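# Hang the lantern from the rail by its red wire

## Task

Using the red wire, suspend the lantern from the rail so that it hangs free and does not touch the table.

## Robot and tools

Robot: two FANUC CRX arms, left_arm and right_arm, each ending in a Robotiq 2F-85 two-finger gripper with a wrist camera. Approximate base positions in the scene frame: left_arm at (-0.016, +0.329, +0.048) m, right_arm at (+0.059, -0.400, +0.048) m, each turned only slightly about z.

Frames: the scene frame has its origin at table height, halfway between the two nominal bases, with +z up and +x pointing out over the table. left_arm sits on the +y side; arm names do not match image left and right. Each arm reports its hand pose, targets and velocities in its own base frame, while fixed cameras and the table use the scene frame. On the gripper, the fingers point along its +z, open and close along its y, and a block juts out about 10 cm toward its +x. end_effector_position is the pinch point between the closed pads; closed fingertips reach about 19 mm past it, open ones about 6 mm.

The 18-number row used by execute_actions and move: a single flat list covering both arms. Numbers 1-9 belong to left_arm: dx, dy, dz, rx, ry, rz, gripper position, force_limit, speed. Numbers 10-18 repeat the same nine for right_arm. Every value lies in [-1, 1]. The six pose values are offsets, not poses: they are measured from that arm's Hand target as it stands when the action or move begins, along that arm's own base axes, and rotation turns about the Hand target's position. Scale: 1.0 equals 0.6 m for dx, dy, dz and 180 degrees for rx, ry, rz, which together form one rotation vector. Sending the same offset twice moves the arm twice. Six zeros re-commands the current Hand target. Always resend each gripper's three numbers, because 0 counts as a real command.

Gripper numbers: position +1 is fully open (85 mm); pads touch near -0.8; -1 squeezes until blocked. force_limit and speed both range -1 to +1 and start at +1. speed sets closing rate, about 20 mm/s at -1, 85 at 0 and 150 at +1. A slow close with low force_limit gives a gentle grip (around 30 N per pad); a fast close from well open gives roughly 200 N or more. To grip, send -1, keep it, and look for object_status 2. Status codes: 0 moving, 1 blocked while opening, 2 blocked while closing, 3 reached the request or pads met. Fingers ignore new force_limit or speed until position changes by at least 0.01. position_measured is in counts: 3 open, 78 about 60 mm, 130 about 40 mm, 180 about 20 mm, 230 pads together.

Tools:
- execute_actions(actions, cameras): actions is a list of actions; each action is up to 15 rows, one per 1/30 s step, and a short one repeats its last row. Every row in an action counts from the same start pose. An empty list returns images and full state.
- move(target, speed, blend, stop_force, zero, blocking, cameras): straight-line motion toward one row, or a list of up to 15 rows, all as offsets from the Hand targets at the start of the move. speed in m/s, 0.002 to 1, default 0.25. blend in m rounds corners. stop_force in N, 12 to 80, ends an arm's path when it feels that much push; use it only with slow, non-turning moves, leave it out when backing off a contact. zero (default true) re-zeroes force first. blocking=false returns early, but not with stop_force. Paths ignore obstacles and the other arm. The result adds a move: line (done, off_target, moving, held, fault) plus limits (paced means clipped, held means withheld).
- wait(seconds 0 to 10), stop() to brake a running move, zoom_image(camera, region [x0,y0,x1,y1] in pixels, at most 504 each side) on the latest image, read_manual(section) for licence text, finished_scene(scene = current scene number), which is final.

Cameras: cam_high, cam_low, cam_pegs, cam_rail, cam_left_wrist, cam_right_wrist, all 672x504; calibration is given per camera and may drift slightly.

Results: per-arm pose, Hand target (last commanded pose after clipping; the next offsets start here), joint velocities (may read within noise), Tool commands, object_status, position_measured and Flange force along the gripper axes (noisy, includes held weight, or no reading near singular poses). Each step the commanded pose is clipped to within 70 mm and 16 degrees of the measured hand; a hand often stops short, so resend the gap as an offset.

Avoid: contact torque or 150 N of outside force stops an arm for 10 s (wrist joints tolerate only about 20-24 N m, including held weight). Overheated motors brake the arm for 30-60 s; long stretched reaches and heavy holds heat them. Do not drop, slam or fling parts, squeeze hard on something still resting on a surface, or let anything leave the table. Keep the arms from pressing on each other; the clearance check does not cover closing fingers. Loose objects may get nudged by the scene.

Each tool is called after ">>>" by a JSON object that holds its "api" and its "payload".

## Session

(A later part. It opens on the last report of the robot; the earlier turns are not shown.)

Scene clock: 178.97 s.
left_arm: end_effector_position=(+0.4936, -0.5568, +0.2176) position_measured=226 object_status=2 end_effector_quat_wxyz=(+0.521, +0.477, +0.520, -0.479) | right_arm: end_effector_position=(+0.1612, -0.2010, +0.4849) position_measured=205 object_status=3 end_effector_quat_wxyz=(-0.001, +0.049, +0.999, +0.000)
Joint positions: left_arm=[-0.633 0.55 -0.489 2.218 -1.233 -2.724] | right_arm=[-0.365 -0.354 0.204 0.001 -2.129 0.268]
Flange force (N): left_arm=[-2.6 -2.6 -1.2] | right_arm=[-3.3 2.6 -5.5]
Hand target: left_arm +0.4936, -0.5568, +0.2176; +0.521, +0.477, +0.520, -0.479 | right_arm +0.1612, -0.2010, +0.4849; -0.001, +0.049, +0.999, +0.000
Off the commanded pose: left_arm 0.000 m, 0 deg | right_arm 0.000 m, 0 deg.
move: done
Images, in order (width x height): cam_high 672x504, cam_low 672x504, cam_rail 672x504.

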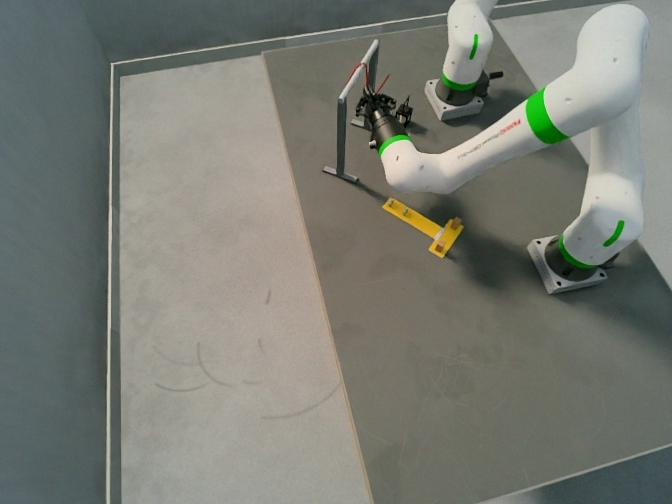

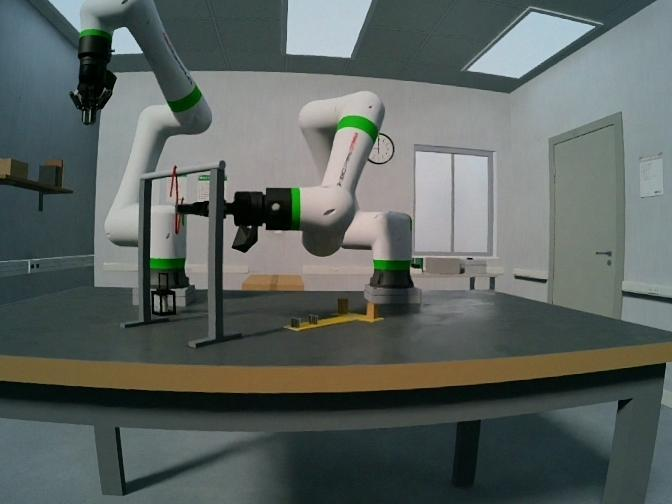

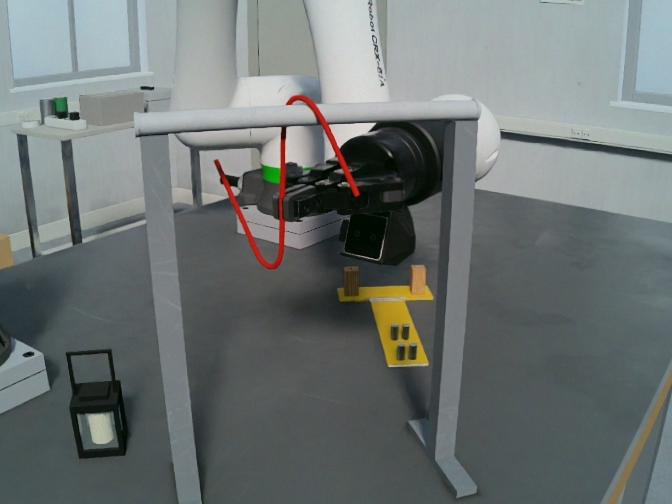

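>>> {"api": "move", "payload": {"target": [0,0,-0.025,0,0,0,-1,0,-1,0,0,0,0,0,0,-0.6,-0.2,-1], "speed": 0.01, "stop_force": 12}}

>>> {"api": "move", "payload": {"target": [[0,0,0,0,0,0,-0.5,0,-1,0,0,0,0,0,0,-0.6,-0.2,-1],[-0.022,0.25,0,0,0,0,-0.5,0,-1,0,0,0,0,0,0,-0.6,-0.2,-1]], "speed": 0.08, "cameras": ["cam_low","cam_high","cam_rail","cam_left_wrist"]}}

>>> {"api": "zoom_image", "payload": {"camera": "cam_rail", "region": [30, 80, 490, 480]}}

Scene clock: 180.70 s.
left_arm: end_effector_position=(+0.4936, -0.5568, +0.2094) position_measured=226 object_status=2 end_effector_quat_wxyz=(+0.521, +0.477, +0.520, -0.479) | right_arm: end_effector_position=(+0.1612, -0.2010, +0.4849) position_measured=205 object_status=3 end_effector_quat_wxyz=(-0.001, +0.049, +0.999, +0.000)
Joint positions: left_arm=[-0.634 0.565 -0.489 2.223 -1.242 -2.738] | right_arm=[-0.365 -0.354 0.204 0.001 -2.129 0.268]
Flange force (N): left_arm=[-15.4 -0.2 0.7] | right_arm=[-3.8 2.8 -5.7]
Hand target: left_arm +0.4936, -0.5568, +0.2094; +0.521, +0.477, +0.520, -0.479 (not the last commanded pose) | right_arm +0.1612, -0.2010, +0.4849; -0.001, +0.049, +0.999, +0.000
Off the commanded pose: left_arm 0.007 m, 0 deg | right_arm 0.000 m, 0 deg.
move: contact (left_arm)

Scene clock: 183.90 s.
left_arm: end_effector_position=(+0.4804, -0.4068, +0.2094) position_measured=192 object_status=3 end_effector_quat_wxyz=(+0.521, +0.477, +0.520, -0.479) | right_arm: end_effector_position=(+0.1612, -0.2010, +0.4849) position_measured=205 object_status=3 end_effector_quat_wxyz=(-0.001, +0.049, +0.999, +0.000)
Joint positions: left_arm=[-0.308 0.45 -0.71 1.935 -1.42 -2.759] | right_arm=[-0.365 -0.354 0.204 0.001 -2.129 0.268]
Flange force (N): left_arm=[-2.7 -1.9 0.5] | right_arm=[-3.1 3.1 -4.9]
Hand target: left_arm +0.4804, -0.4068, +0.2094; +0.521, +0.477, +0.520, -0.479 | right_arm +0.1612, -0.2010, +0.4849; -0.001, +0.049, +0.999, +0.000
Off the commanded pose: left_arm 0.000 m, 0 deg | right_arm 0.000 m, 0 deg.
move: done
camera_calibration:
cam_left_wrist: T_world_to_cam=[[0.995171, 0.0981509, 0.000744356, -0.437708], [-0.0332911, 0.330392, 0.943257, -0.0290607], [0.0923356, -0.938727, 0.332064, -0.365121], [0, 0, 0, 1]] pos_world=[0.46834, -0.290186, 0.148981]
Images, in order (width x height): cam_high 672x504, cam_low 672x504, cam_rail 672x504, cam_left_wrist 672x504.

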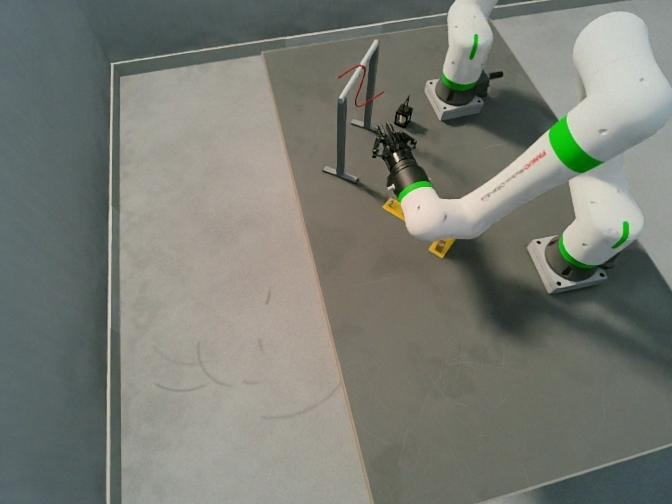

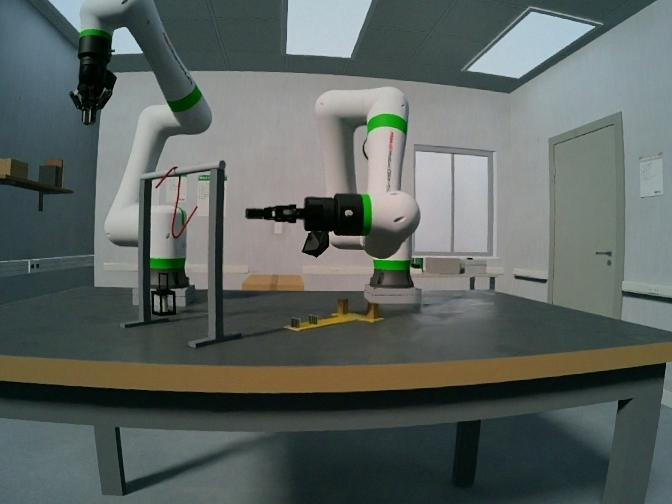

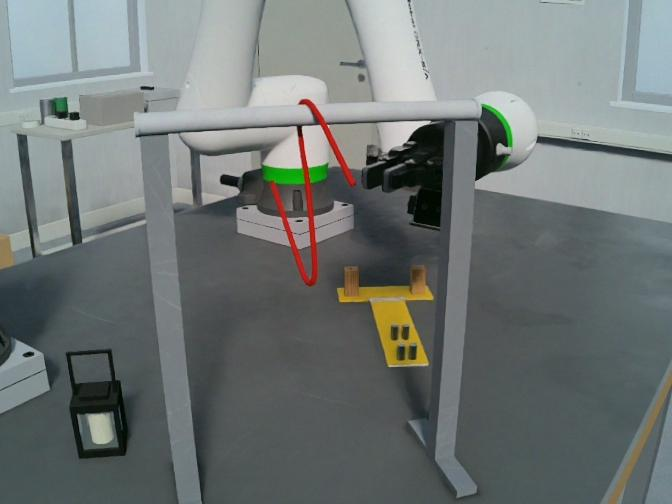

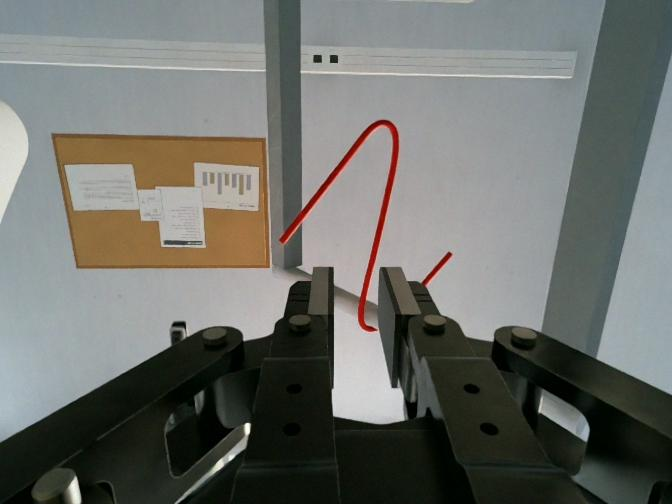

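Scaled by 1.096 from the camera's 672x504 image, which has a finer 960x720 frame.

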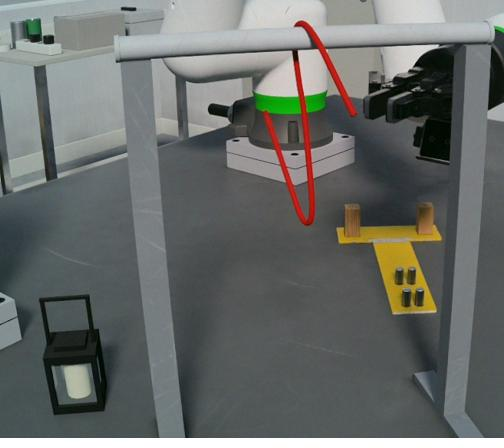

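>>> {"api": "move", "payload": {"target": [[-0.1,0.15,0.1,-0.0435,0.498,0,0,1,0,-0.1,-0.2,0,0,0,0,-0.6,-0.2,-1]], "speed": 0.5}}

>>> {"api": "move", "payload": {"target": [[0,0,0,-0.0435,0.498,0,0.8,1,0,0,0,0,0,0,0,-0.6,-0.2,-1]], "speed": 0.5}}

>>> {"api": "move", "payload": {"target": [0,0,0,0,0,0.184,1,1,0,0,0,0,0,0,0,-0.6,-0.2,-1], "speed": 0.4}}

>>> {"api": "move", "payload": {"target": [-0.3,-0.3,-0.05,0.109,0.0859,0,1,1,0,0,0,0,0,0,0,-0.6,-0.2,-1], "cameras": ["cam_high","cam_rail","cam_left_wrist"]}}

Scene clock: 187.53 s.
left_arm: end_effector_position=(+0.4203, -0.3168, +0.2695) position_measured=129 object_status=3 end_effector_quat_wxyz=(+0.032, -0.032, +0.706, -0.707) | right_arm: end_effector_position=(+0.1012, -0.3210, +0.4849) position_measured=205 object_status=3 end_effector_quat_wxyz=(-0.001, +0.049, +0.999, +0.000)
Joint positions: left_arm=[-0.058 0.187 -0.895 1.703 -1.503 -1.086] | right_arm=[-0.868 -0.162 0.341 0.001 -2.074 0.771]
Flange force (N): left_arm=[2.3 -2.7 0.2] | right_arm=[-4.5 -2.5 -5.7]
Hand target: left_arm +0.4204, -0.3168, +0.2694; +0.032, -0.032, +0.706, -0.707 | right_arm +0.1012, -0.3210, +0.4849; -0.001, +0.049, +0.999, +0.000
Off the commanded pose: left_arm 0.000 m, 0 deg | right_arm 0.000 m, 0 deg.
move: done

Scene clock: 189.70 s.
left_arm: end_effector_position=(+0.4204, -0.3168, +0.2694) position_measured=28 object_status=3 end_effector_quat_wxyz=(+0.477, +0.523, -0.478, +0.521) | right_arm: end_effector_position=(+0.1012, -0.3210, +0.4849) position_measured=205 object_status=3 end_effector_quat_wxyz=(-0.001, +0.049, +0.999, +0.000)
Joint positions: left_arm=[-0.056 0.184 -0.893 1.698 -1.499 0.489] | right_arm=[-0.868 -0.162 0.341 0.001 -2.074 0.771]
Flange force (N): left_arm=[2.5 2.5 0.5] | right_arm=[-4.7 -2.7 -6.4]
Hand target: left_arm +0.4204, -0.3168, +0.2694; +0.477, +0.523, -0.478, +0.521 | right_arm +0.1012, -0.3210, +0.4849; -0.001, +0.049, +0.999, +0.000
Off the commanded pose: left_arm 0.000 m, 0 deg | right_arm 0.000 m, 0 deg.
move: done

Scene clock: 191.53 s.
left_arm: end_effector_position=(+0.4204, -0.3168, +0.2694) position_measured=3 object_status=3 end_effector_quat_wxyz=(+0.308, +0.637, -0.309, +0.635) | right_arm: end_effector_position=(+0.1012, -0.3210, +0.4849) position_measured=205 object_status=3 end_effector_quat_wxyz=(-0.001, +0.049, +0.999, +0.000)
Joint positions: left_arm=[-0.882 -0.234 -1.059 3.112 -0.822 0.02] | right_arm=[-0.868 -0.162 0.341 0.001 -2.074 0.771]
Flange force (N): left_arm=no reading | right_arm=[-4.7 -2.4 -6.0]
Hand target: left_arm +0.4204, -0.3168, +0.2694; +0.308, +0.637, -0.309, +0.635 | right_arm +0.1012, -0.3210, +0.4849; -0.001, +0.049, +0.999, +0.000
Off the commanded pose: left_arm 0.000 m, 0 deg | right_arm 0.000 m, 0 deg.
move: done

Scene clock: 193.50 s.
left_arm: end_effector_position=(+0.2412, -0.4967, +0.2393) position_measured=3 object_status=3 end_effector_quat_wxyz=(+0.379, +0.700, -0.460, +0.392) | right_arm: end_effector_position=(+0.1012, -0.3210, +0.4849) position_measured=205 object_status=3 end_effector_quat_wxyz=(-0.001, +0.049, +0.999, +0.000)
Joint positions: left_arm=[-1.357 -0.31 -0.766 3.317 -0.04 0.015] | right_arm=[-0.868 -0.162 0.341 0.001 -2.074 0.771]
Flange force (N): left_arm=no reading | right_arm=[-4.6 -1.3 -6.2]
Hand target: left_arm +0.2404, -0.4968, +0.2394; +0.281, +0.744, -0.399, +0.457 | right_arm +0.1012, -0.3210, +0.4849; -0.001, +0.049, +0.999, +0.000
Off the commanded pose: left_arm 0.001 m, 23 deg; orientation clipped | right_arm 0.000 m, 0 deg.
joint sent to its limit (left arm) — joint 4 (forearm roll), upper limit. The joint targets are off in orientation, not in position.
move: off_target (left_arm); limits=paced
camera_calibration:
cam_left_wrist: T_world_to_cam=[[-0.945055, -0.277005, 0.173604, 0.0493336], [-0.314212, 0.623113, -0.716241, 0.574863], [0.0902275, -0.731436, -0.675914, -0.0926121], [0, 0, 0, 1]] pos_world=[0.235608, -0.412278, 0.340578]
Images, in order (width x height): cam_high 672x504, cam_rail 672x504, cam_left_wrist 672x504.

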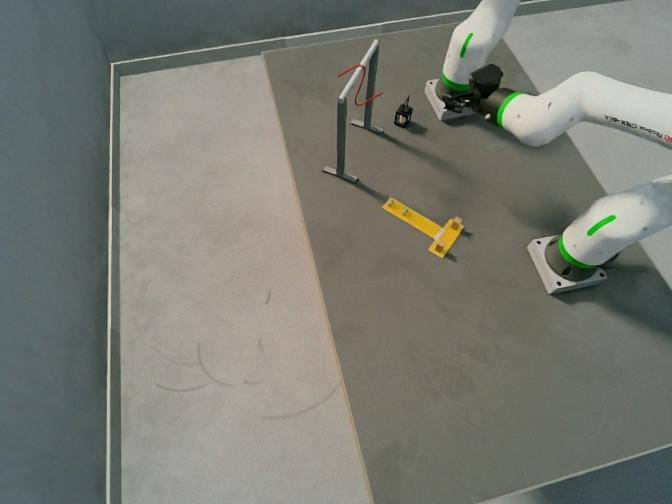

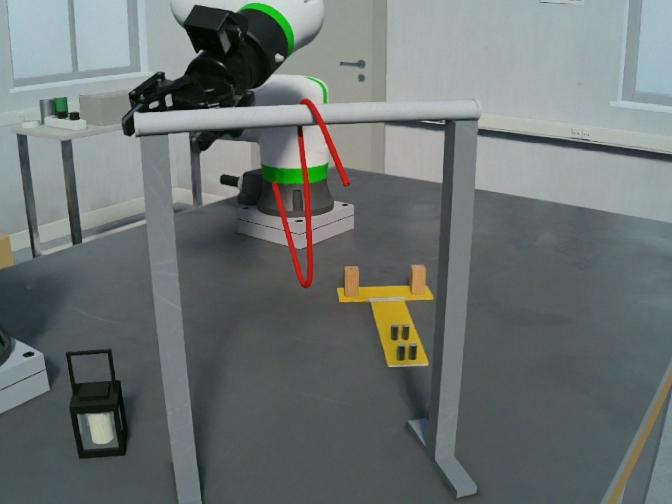

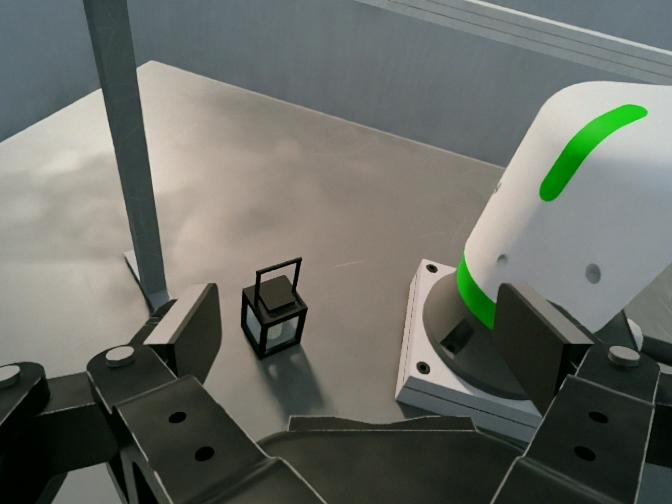

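>>> {"api": "move", "payload": {"target": [0,-0.13,-0.15,-0.0503,-0.0554,0.0382,1,1,0,0,0,0,0,0,0,-0.6,-0.2,-1], "cameras": ["cam_rail","cam_left_wrist"]}}

Scene clock: 197.00 s.
left_arm: end_effector_position=(+0.2411, -0.5747, +0.1493) position_measured=3 object_status=3 end_effector_quat_wxyz=(+0.410, +0.630, -0.445, +0.487) | right_arm: end_effector_position=(+0.1012, -0.3210, +0.4849) position_measured=205 object_status=3 end_effector_quat_wxyz=(-0.001, +0.049, +0.999, +0.000)
Joint positions: left_arm=[-1.447 0.216 -0.798 3.317 -0.829 -0.008] | right_arm=[-0.868 -0.162 0.341 0.001 -2.074 0.771]
Flange force (N): left_arm=[2.0 0.8 -2.7] | right_arm=[-4.8 -2.3 -5.9]
Hand target: left_arm +0.2404, -0.5748, +0.1494; +0.318, +0.681, -0.374, +0.543 | right_arm +0.1012, -0.3210, +0.4849; -0.001, +0.049, +0.999, +0.000
Off the commanded pose: left_arm 0.001 m, 23 deg; orientation clipped | right_arm 0.000 m, 0 deg.
joint sent to its limit (left arm) — joint 4 (forearm roll), upper limit. The joint targets are off in orientation, not in position.
move: off_target (left_arm); limits=paced
camera_calibration:
cam_left_wrist: T_world_to_cam=[[-0.963355, -0.254465, 0.0848192, 0.0739316], [-0.199068, 0.466335, -0.861919, 0.462828], [0.179774, -0.847218, -0.499902, -0.324903], [0, 0, 0, 1]] pos_world=[0.221766, -0.472283, 0.230229]
Images, in order (width x height): cam_rail 672x504, cam_left_wrist 672x504.

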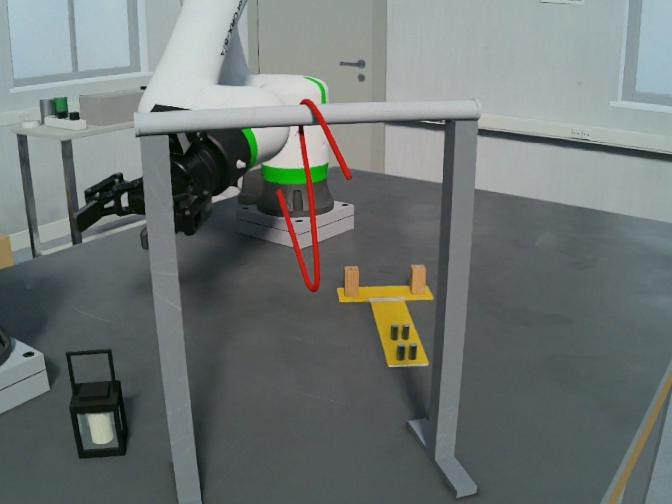

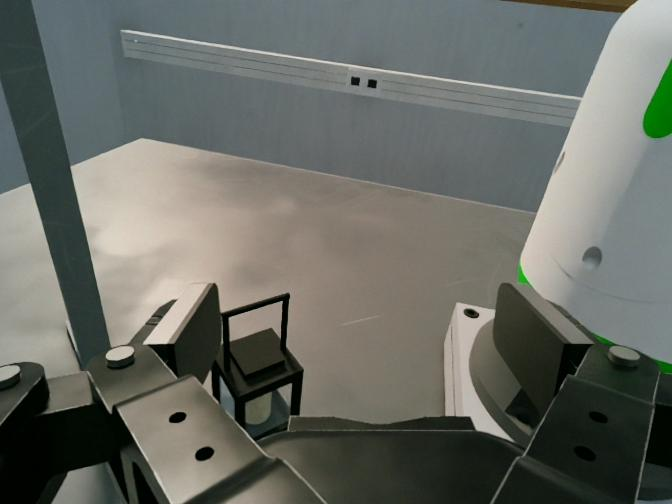

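>>> {"api": "move", "payload": {"target": [0.3,0.43,0.2,-0.049,-0.0443,0.0398,1,1,0,0,0,0,0,0,0,-0.6,-0.2,-1]}}

Scene clock: 199.87 s.
left_arm: end_effector_position=(+0.4204, -0.3168, +0.2694) position_measured=3 object_status=3 end_effector_quat_wxyz=(+0.308, +0.638, -0.309, +0.635) | right_arm: end_effector_position=(+0.1012, -0.3210, +0.4849) position_measured=205 object_status=3 end_effector_quat_wxyz=(-0.001, +0.049, +0.999, +0.000)
Joint positions: left_arm=[-0.884 -0.235 -1.059 3.115 -0.82 0.019] | right_arm=[-0.868 -0.162 0.341 0.001 -2.074 0.771]
Flange force (N): left_arm=no reading | right_arm=[-4.4 -2.3 -6.2]
Hand target: left_arm +0.4204, -0.3168, +0.2694; +0.308, +0.638, -0.309, +0.635 | right_arm +0.1012, -0.3210, +0.4849; -0.001, +0.049, +0.999, +0.000
Off the commanded pose: left_arm 0.000 m, 0 deg | right_arm 0.000 m, 0 deg.
move: done

>>> {"api": "move", "payload": {"target": [0,0,0,0,0,-0.184,1,1,0,0,0,0,0,0,0,-0.6,-0.2,-1], "speed": 0.5}}

>>> {"api": "move", "payload": {"target": [0,0,0.05,0.498,0.0435,0,1,1,0,0,0,0,0,0,0,-0.6,-0.2,-1], "speed": 0.5}}

>>> {"api": "move", "payload": {"target": [-0.28,-0.36,0,0,0,0.184,1,1,0,0,0,0,0,0,0,-0.6,-0.2,-1]}}

>>> {"api": "move", "payload": {"target": [0,0,-0.15,-0.34,-0.2678,0,1,1,0,0,0,0,0,0,0,-0.6,-0.2,-1], "cameras": ["cam_rail","cam_left_wrist"]}}

Scene clock: 202.20 s.
left_arm: end_effector_position=(+0.4204, -0.3168, +0.2694) position_measured=3 object_status=3 end_effector_quat_wxyz=(+0.476, +0.523, -0.478, +0.521) | right_arm: end_effector_position=(+0.1012, -0.3210, +0.4849) position_measured=205 object_status=3 end_effector_quat_wxyz=(-0.001, +0.049, +0.999, +0.000)
Joint positions: left_arm=[-0.057 0.183 -0.894 1.698 -1.498 0.49] | right_arm=[-0.868 -0.162 0.341 0.001 -2.074 0.771]
Flange force (N): left_arm=[2.3 2.4 0.2] | right_arm=[-4.3 -2.6 -6.3]
Hand target: left_arm +0.4204, -0.3168, +0.2694; +0.476, +0.523, -0.478, +0.521 | right_arm +0.1012, -0.3210, +0.4849; -0.001, +0.049, +0.999, +0.000
Off the commanded pose: left_arm 0.000 m, 0 deg | right_arm 0.000 m, 0 deg.
move: done; limits=paced

Scene clock: 204.47 s.
left_arm: end_effector_position=(+0.4204, -0.3168, +0.2994) position_measured=3 object_status=3 end_effector_quat_wxyz=(-0.002, +0.738, -0.675, +0.000) | right_arm: end_effector_position=(+0.1012, -0.3210, +0.4849) position_measured=205 object_status=3 end_effector_quat_wxyz=(-0.001, +0.049, +0.999, +0.000)
Joint positions: left_arm=[-0.399 0.198 0.258 -0.004 -1.629 2.058] | right_arm=[-0.868 -0.162 0.341 0.001 -2.074 0.771]
Flange force (N): left_arm=[-2.5 3.9 1.2] | right_arm=[-4.4 -2.2 -6.3]
Hand target: left_arm +0.4204, -0.3168, +0.2994; -0.002, +0.738, -0.675, +0.000 | right_arm +0.1012, -0.3210, +0.4849; -0.001, +0.049, +0.999, +0.000
Off the commanded pose: left_arm 0.000 m, 0 deg | right_arm 0.000 m, 0 deg.
move: done

Scene clock: 206.17 s.
left_arm: end_effector_position=(+0.2524, -0.5328, +0.2994) position_measured=3 object_status=3 end_effector_quat_wxyz=(-0.002, +0.899, -0.437, -0.001) | right_arm: end_effector_position=(+0.1012, -0.3210, +0.4849) position_measured=205 object_status=3 end_effector_quat_wxyz=(-0.001, +0.049, +0.999, +0.000)
Joint positions: left_arm=[-0.908 0.371 0.476 -0.003 -1.679 3.144] | right_arm=[-0.868 -0.162 0.341 0.001 -2.074 0.771]
Flange force (N): left_arm=[-6.1 -0.5 2.2] | right_arm=[-4.9 -2.1 -5.9]
Hand target: left_arm +0.2524, -0.5328, +0.2994; -0.002, +0.899, -0.437, -0.001 | right_arm +0.1012, -0.3210, +0.4849; -0.001, +0.049, +0.999, +0.000
Off the commanded pose: left_arm 0.000 m, 0 deg | right_arm 0.000 m, 0 deg.
move: done

Scene clock: 209.63 s.
left_arm: end_effector_position=(+0.2524, -0.5328, +0.2094) position_measured=3 object_status=3 end_effector_quat_wxyz=(+0.273, +0.701, -0.340, +0.565) | right_arm: end_effector_position=(+0.1012, -0.3210, +0.4849) position_measured=205 object_status=3 end_effector_quat_wxyz=(-0.001, +0.049, +0.999, +0.000)
Joint positions: left_arm=[-0.912 -0.044 -0.885 0.019 0.626 3.127] | right_arm=[-0.868 -0.162 0.341 0.001 -2.074 0.771]
Flange force (N): left_arm=[2.0 -1.6 -3.7] | right_arm=[-4.5 -1.9 -5.8]
Hand target: left_arm +0.2524, -0.5328, +0.2094; +0.273, +0.701, -0.340, +0.565 | right_arm +0.1012, -0.3210, +0.4849; -0.001, +0.049, +0.999, +0.000
Off the commanded pose: left_arm 0.000 m, 0 deg | right_arm 0.000 m, 0 deg.
move: done
camera_calibration:
cam_left_wrist: T_world_to_cam=[[-0.792114, -0.610373, -0.000322905, -0.124713], [-0.318647, 0.413977, -0.852694, 0.497689], [0.520595, -0.675328, -0.522411, -0.251098], [0, 0, 0, 1]] pos_world=[0.19052, -0.451727, 0.29316]
Images, in order (width x height): cam_rail 672x504, cam_left_wrist 672x504.

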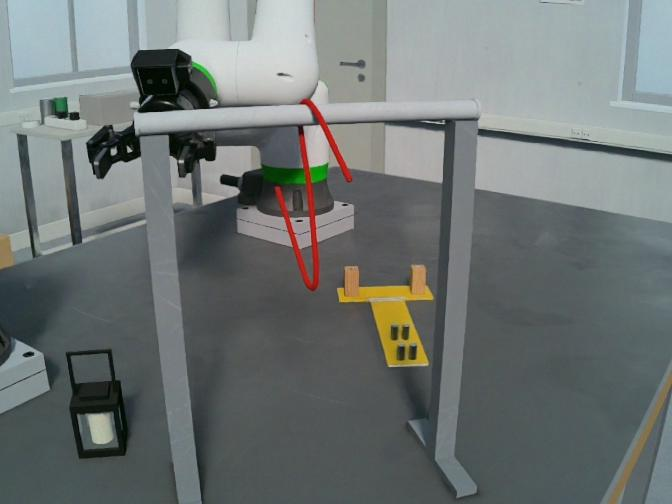

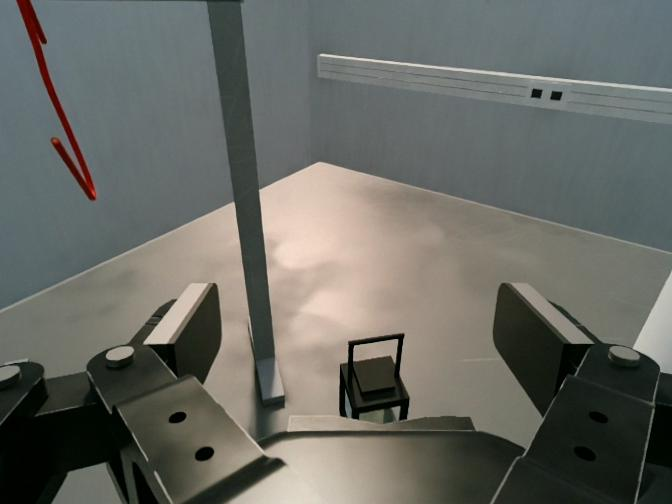

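>>> {"api": "move", "payload": {"target": [-0.004,-0.0737,-0.265,0,0,0,1,1,0,0,0,0,0,0,0,-0.6,-0.2,-1], "speed": 0.15, "cameras": ["cam_rail","cam_left_wrist","cam_high"]}}

Scene clock: 211.63 s.
left_arm: end_effector_position=(+0.2500, -0.5770, +0.0505) position_measured=3 object_status=3 end_effector_quat_wxyz=(+0.273, +0.701, -0.340, +0.565) | right_arm: end_effector_position=(+0.1012, -0.3210, +0.4849) position_measured=205 object_status=3 end_effector_quat_wxyz=(-0.001, +0.049, +0.999, +0.000)
Joint positions: left_arm=[-1.008 0.55 -0.812 0.115 1.149 3.116] | right_arm=[-0.868 -0.162 0.341 0.001 -2.074 0.771]
Flange force (N): left_arm=[3.4 -0.1 -0.7] | right_arm=[-4.5 -2.6 -6.1]
Hand target: left_arm +0.2500, -0.5770, +0.0504; +0.273, +0.701, -0.340, +0.565 | right_arm +0.1012, -0.3210, +0.4849; -0.001, +0.049, +0.999, +0.000
Off the commanded pose: left_arm 0.000 m, 0 deg | right_arm 0.000 m, 0 deg.
move: done
camera_calibration:
cam_left_wrist: T_world_to_cam=[[-0.792095, -0.610398, -0.0002705, -0.153667], [-0.318696, 0.41394, -0.852694, 0.379634], [0.520595, -0.675328, -0.522411, -0.362761], [0, 0, 0, 1]] pos_world=[0.188121, -0.495927, 0.13416]
Images, in order (width x height): cam_high 672x504, cam_rail 672x504, cam_left_wrist 672x504.

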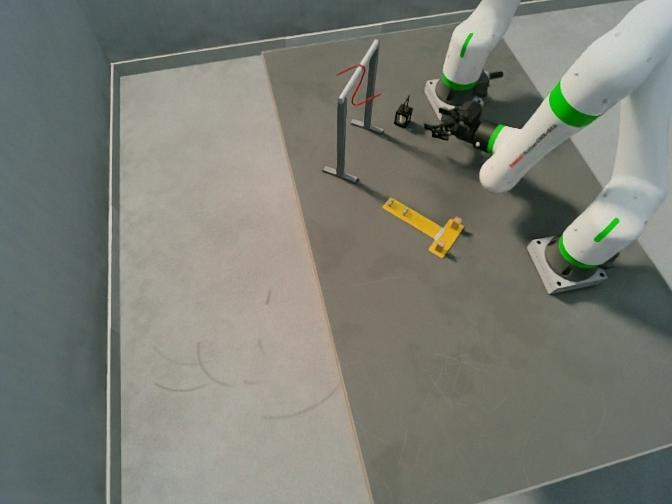

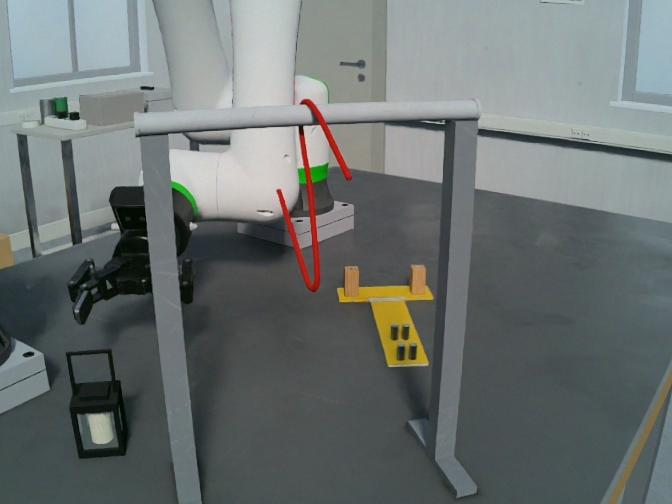

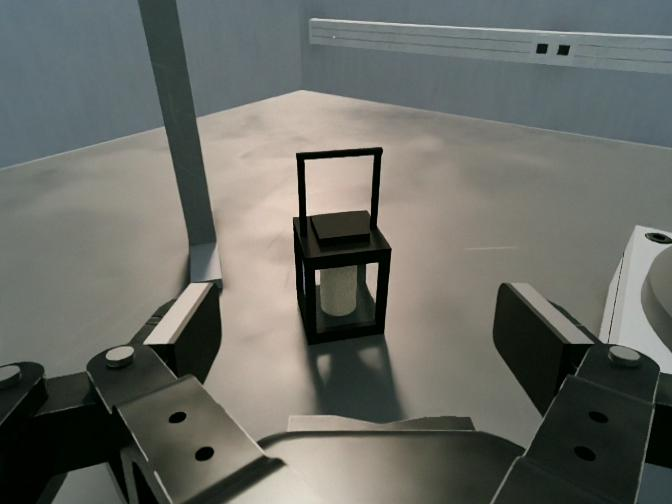

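>>> {"api": "move", "payload": {"target": [[0,0,-0.074,0,0,0,1,-1,-1,0,0,0,0,0,0,-0.6,-0.2,-1],[0.116,-0.139,-0.074,0,0,0,1,-1,-1,0,0,0,0,0,0,-0.6,-0.2,-1]], "speed": [0.08,0.05], "cameras": ["cam_rail","cam_left_wrist"]}}

Scene clock: 215.23 s.
left_arm: end_effector_position=(+0.3196, -0.6604, +0.0060) position_measured=3 object_status=3 end_effector_quat_wxyz=(+0.273, +0.701, -0.340, +0.565) | right_arm: end_effector_position=(+0.1012, -0.3210, +0.4849) position_measured=205 object_status=3 end_effector_quat_wxyz=(-0.001, +0.049, +0.999, +0.000)
Joint positions: left_arm=[-0.973 0.767 -0.505 0.081 1.058 3.116] | right_arm=[-0.868 -0.162 0.341 0.001 -2.074 0.771]
Flange force (N): left_arm=[3.6 -0.3 -1.3] | right_arm=[-4.2 -2.2 -6.0]
Hand target: left_arm +0.3196, -0.6604, +0.0060; +0.273, +0.701, -0.340, +0.565 | right_arm +0.1012, -0.3210, +0.4849; -0.001, +0.049, +0.999, +0.000
Off the commanded pose: left_arm 0.000 m, 0 deg | right_arm 0.000 m, 0 deg.
move: done
camera_calibration:
cam_left_wrist: T_world_to_cam=[[-0.792089, -0.610405, -0.000255444, -0.149464], [-0.31871, 0.413929, -0.852694, 0.398476], [0.520595, -0.675328, -0.522411, -0.478512], [0, 0, 0, 1]] pos_world=[0.257721, -0.579327, 0.08976]
Images, in order (width x height): cam_rail 672x504, cam_left_wrist 672x504.

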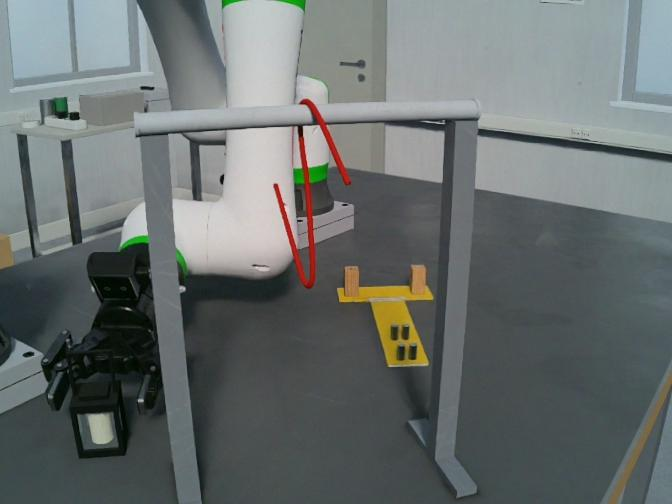

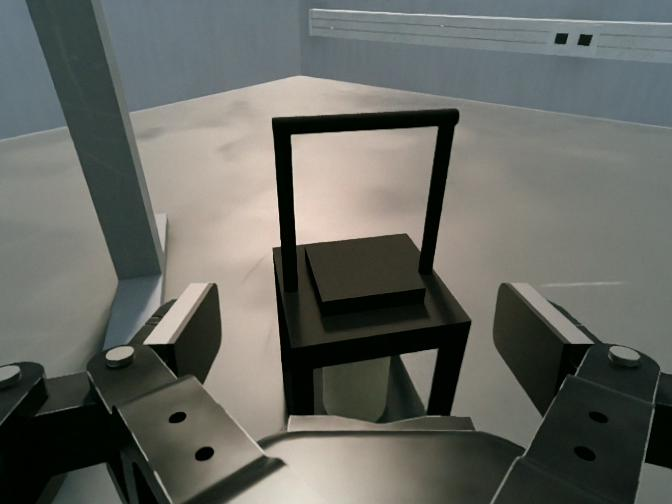

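>>> {"api": "move", "payload": {"target": [[-0.005,-0.004,0,0,0,0,1,-1,-1,0,0,0,0,0,0,-0.6,-0.2,-1],[-0.005,-0.004,0,0,0,0,-1,-1,-1,0,0,0,0,0,0,-0.6,-0.2,-1],[-0.005,-0.004,0.05,0,0,0,-1,-1,-1,0,0,0,0,0,0,-0.6,-0.2,-1]], "speed": 0.05, "cameras": ["cam_rail","cam_left_wrist"]}}

Scene clock: 219.43 s.
left_arm: end_effector_position=(+0.3165, -0.6629, +0.0360) position_measured=112 object_status=2 end_effector_quat_wxyz=(+0.273, +0.701, -0.340, +0.565) | right_arm: end_effector_position=(+0.1012, -0.3210, +0.4849) position_measured=205 object_status=3 end_effector_quat_wxyz=(-0.001, +0.049, +0.999, +0.000)
Joint positions: left_arm=[-0.983 0.69 -0.523 0.095 1.001 3.106] | right_arm=[-0.868 -0.162 0.341 0.001 -2.074 0.771]
Flange force (N): left_arm=[1.5 -0.4 -1.3] | right_arm=[-4.8 -2.0 -5.8]
Hand target: left_arm +0.3166, -0.6628, +0.0360; +0.273, +0.701, -0.340, +0.565 | right_arm +0.1012, -0.3210, +0.4849; -0.001, +0.049, +0.999, +0.000
Off the commanded pose: left_arm 0.000 m, 0 deg | right_arm 0.000 m, 0 deg.
move: done
camera_calibration:
cam_left_wrist: T_world_to_cam=[[-0.792089, -0.610406, -0.000254994, -0.153298], [-0.31871, 0.413929, -0.852694, 0.424094], [0.520595, -0.675328, -0.522411, -0.462899], [0, 0, 0, 1]] pos_world=[0.254721, -0.581727, 0.11976]
Images, in order (width x height): cam_rail 672x504, cam_left_wrist 672x504.

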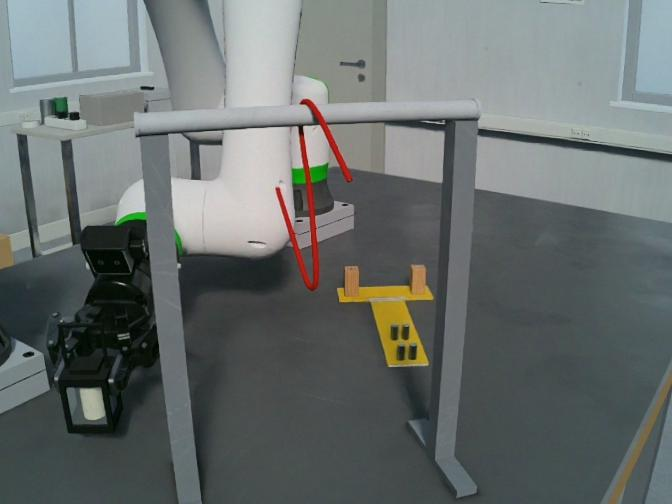

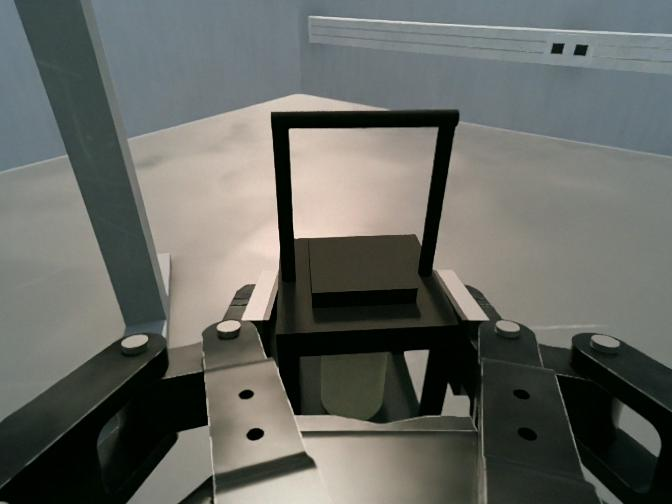

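>>> {"api": "move", "payload": {"target": [[-0.1,0.127,0.1,0,0,0,-1,-1,-1,0,0,0,0,0,0,-0.6,-0.2,-1],[0.1,0.3,0.256,0,0,0,-1,-1,-1,0,0,0,0,0,0,-0.6,-0.2,-1]], "speed": 0.12, "cameras": ["cam_rail","cam_left_wrist","cam_high","cam_low"]}}

>>> {"api": "zoom_image", "payload": {"camera": "cam_low", "region": [120, 140, 300, 290]}}

>>> {"api": "zoom_image", "payload": {"camera": "cam_high", "region": [320, 20, 460, 150]}}

Scene clock: 223.73 s.
left_arm: end_effector_position=(+0.3766, -0.4828, +0.1896) position_measured=112 object_status=2 end_effector_quat_wxyz=(+0.273, +0.701, -0.340, +0.565) | right_arm: end_effector_position=(+0.1012, -0.3210, +0.4849) position_measured=205 object_status=3 end_effector_quat_wxyz=(-0.001, +0.049, +0.999, +0.000)
Joint positions: left_arm=[-0.566 0.031 -0.681 -0.628 0.578 3.612] | right_arm=[-0.868 -0.162 0.341 0.001 -2.074 0.771]
Flange force (N): left_arm=[1.8 -0.3 -4.6] | right_arm=[-4.5 -2.1 -5.7]
Hand target: left_arm +0.3766, -0.4828, +0.1896; +0.273, +0.701, -0.340, +0.565 | right_arm +0.1012, -0.3210, +0.4849; -0.001, +0.049, +0.999, +0.000
Off the commanded pose: left_arm 0.000 m, 0 deg | right_arm 0.000 m, 0 deg.
move: done
camera_calibration:
cam_left_wrist: T_world_to_cam=[[-0.792028, -0.610484, -0.000244208, 0.00408607], [-0.318742, 0.41387, -0.85271, 0.499675], [0.520667, -0.675293, -0.522384, -0.29235], [0, 0, 0, 1]] pos_world=[0.314721, -0.401728, 0.27336]
Images, in order (width x height): cam_high 672x504, cam_low 672x504, cam_rail 672x504, cam_left_wrist 672x504.

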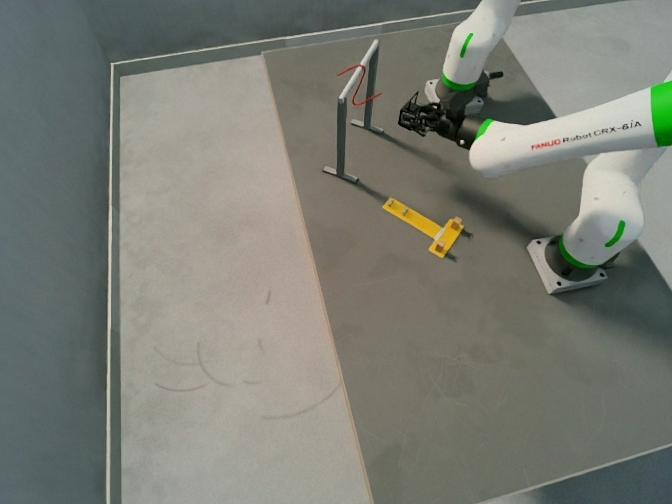

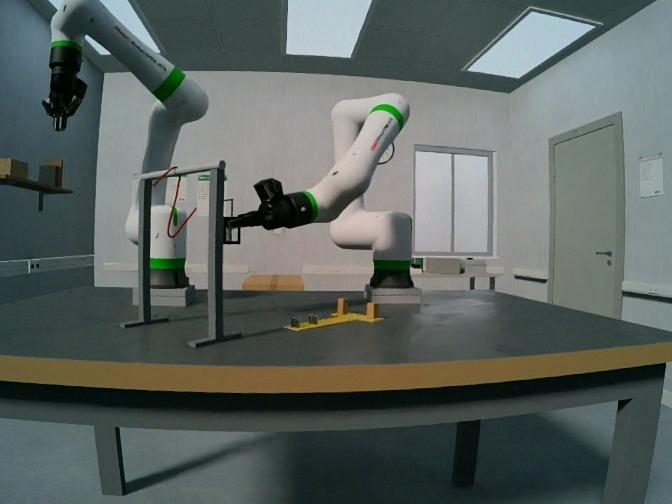

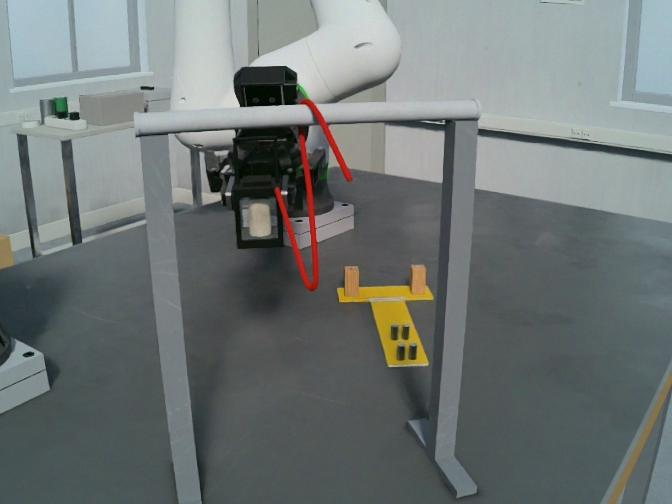

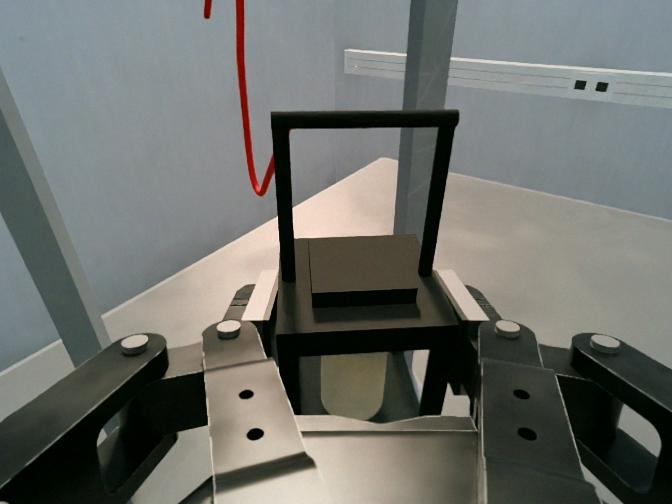

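Scaled by 2.800 from the camera's 672x504 image, which has a finer 960x720 frame.

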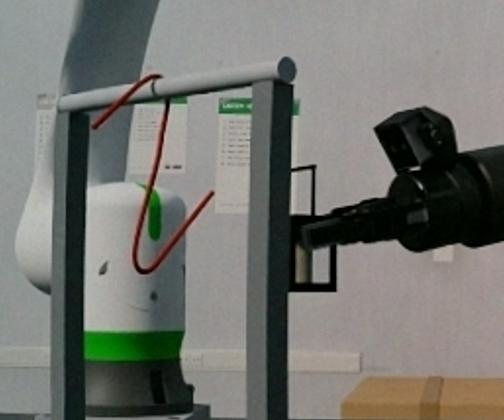

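Scaled by 3.600 from the camera's 672x504 image, which has a finer 960x720 frame.

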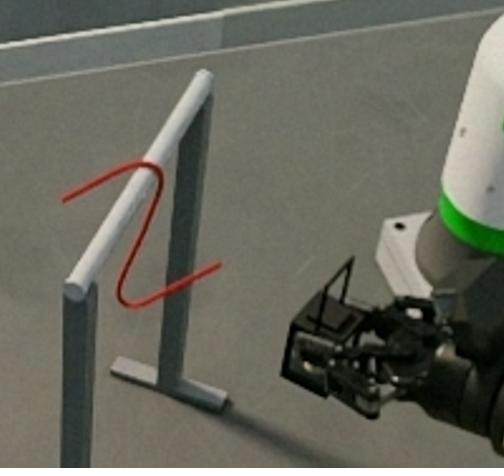

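>>> {"api": "move", "payload": {"target": [0.1,0.004,0,0,0,0.05,-1,-1,-1,0,0,0,0,0,0,-0.6,-0.2,-1], "speed": 0.12, "cameras": ["cam_rail","cam_left_wrist","cam_high","cam_low"]}}

>>> {"api": "zoom_image", "payload": {"camera": "cam_low", "region": [120, 140, 300, 290]}}

>>> {"api": "zoom_image", "payload": {"camera": "cam_high", "region": [320, 20, 460, 150]}}

Scene clock: 225.50 s.
left_arm: end_effector_position=(+0.4366, -0.4804, +0.1897) position_measured=112 object_status=2 end_effector_quat_wxyz=(+0.227, +0.725, -0.284, +0.585) | right_arm: end_effector_position=(+0.1012, -0.3210, +0.4849) position_measured=205 object_status=3 end_effector_quat_wxyz=(-0.001, +0.049, +0.999, +0.000)
Joint positions: left_arm=[-0.55 0.126 -0.663 -0.34 0.597 3.383] | right_arm=[-0.868 -0.162 0.341 0.001 -2.074 0.771]
Flange force (N): left_arm=[1.4 -1.4 -2.4] | right_arm=[-5.1 -2.0 -5.9]
Hand target: left_arm +0.4366, -0.4804, +0.1896; +0.227, +0.725, -0.284, +0.585 | right_arm +0.1012, -0.3210, +0.4849; -0.001, +0.049, +0.999, +0.000
Off the commanded pose: left_arm 0.000 m, 0 deg | right_arm 0.000 m, 0 deg.
move: done
camera_calibration:
cam_left_wrist: T_world_to_cam=[[-0.686892, -0.72676, -0.000293428, -0.0487221], [-0.379473, 0.359001, -0.852712, 0.517979], [0.619822, -0.58561, -0.522381, -0.322204], [0, 0, 0, 1]] pos_world=[0.362802, -0.41005, 0.27336]
Images, in order (width x height): cam_high 672x504, cam_low 672x504, cam_rail 672x504, cam_left_wrist 672x504.

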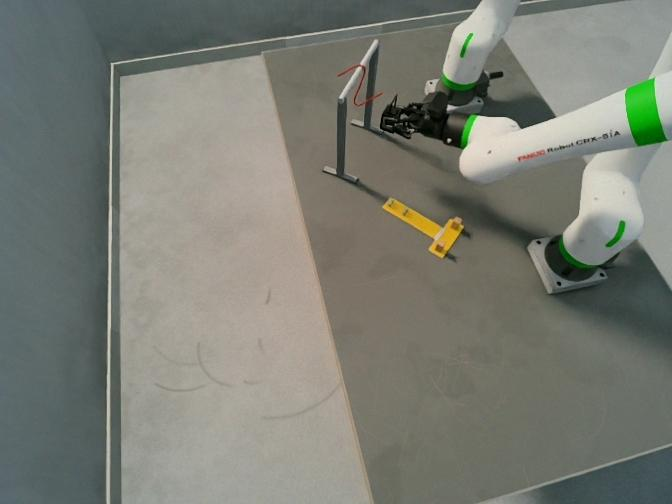

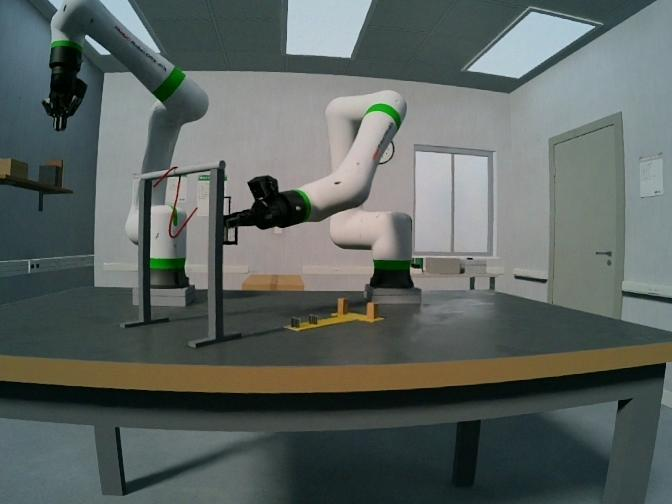

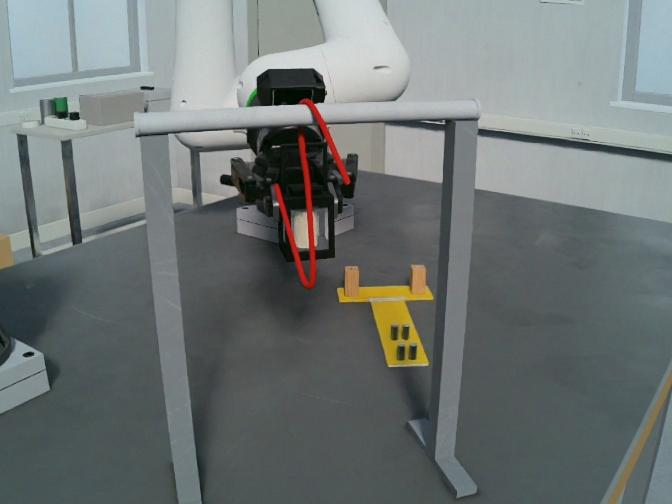

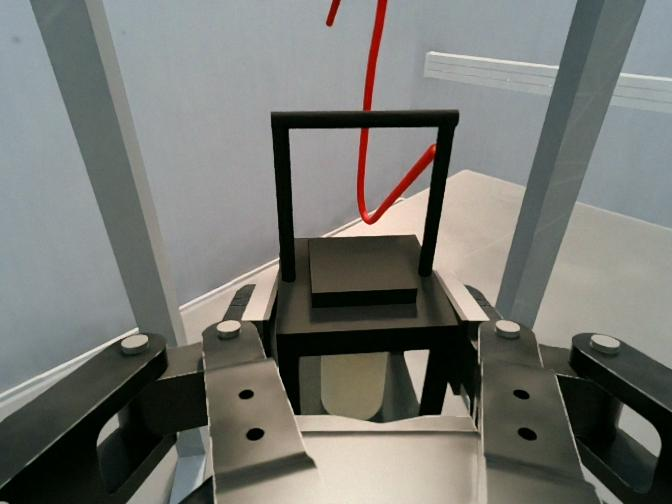

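Scaled by 2.800 from the camera's 672x504 image, which has a finer 960x720 frame.

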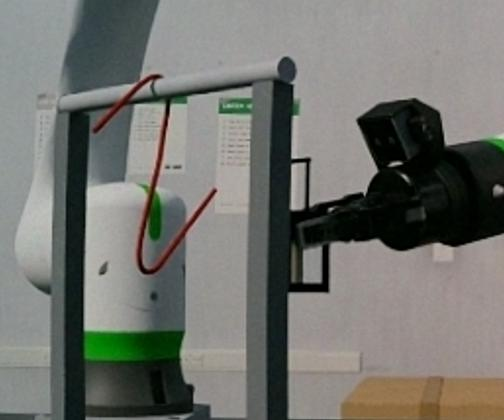

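Scaled by 3.600 from the camera's 672x504 image, which has a finer 960x720 frame.

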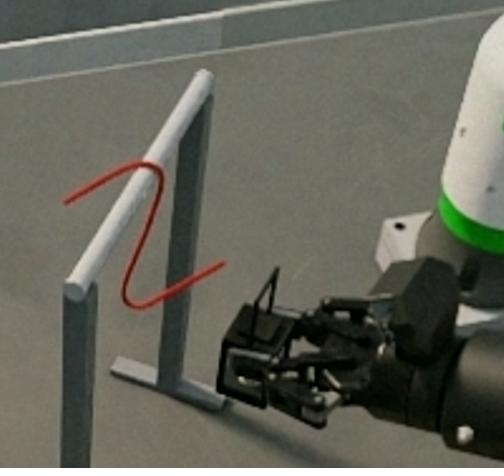

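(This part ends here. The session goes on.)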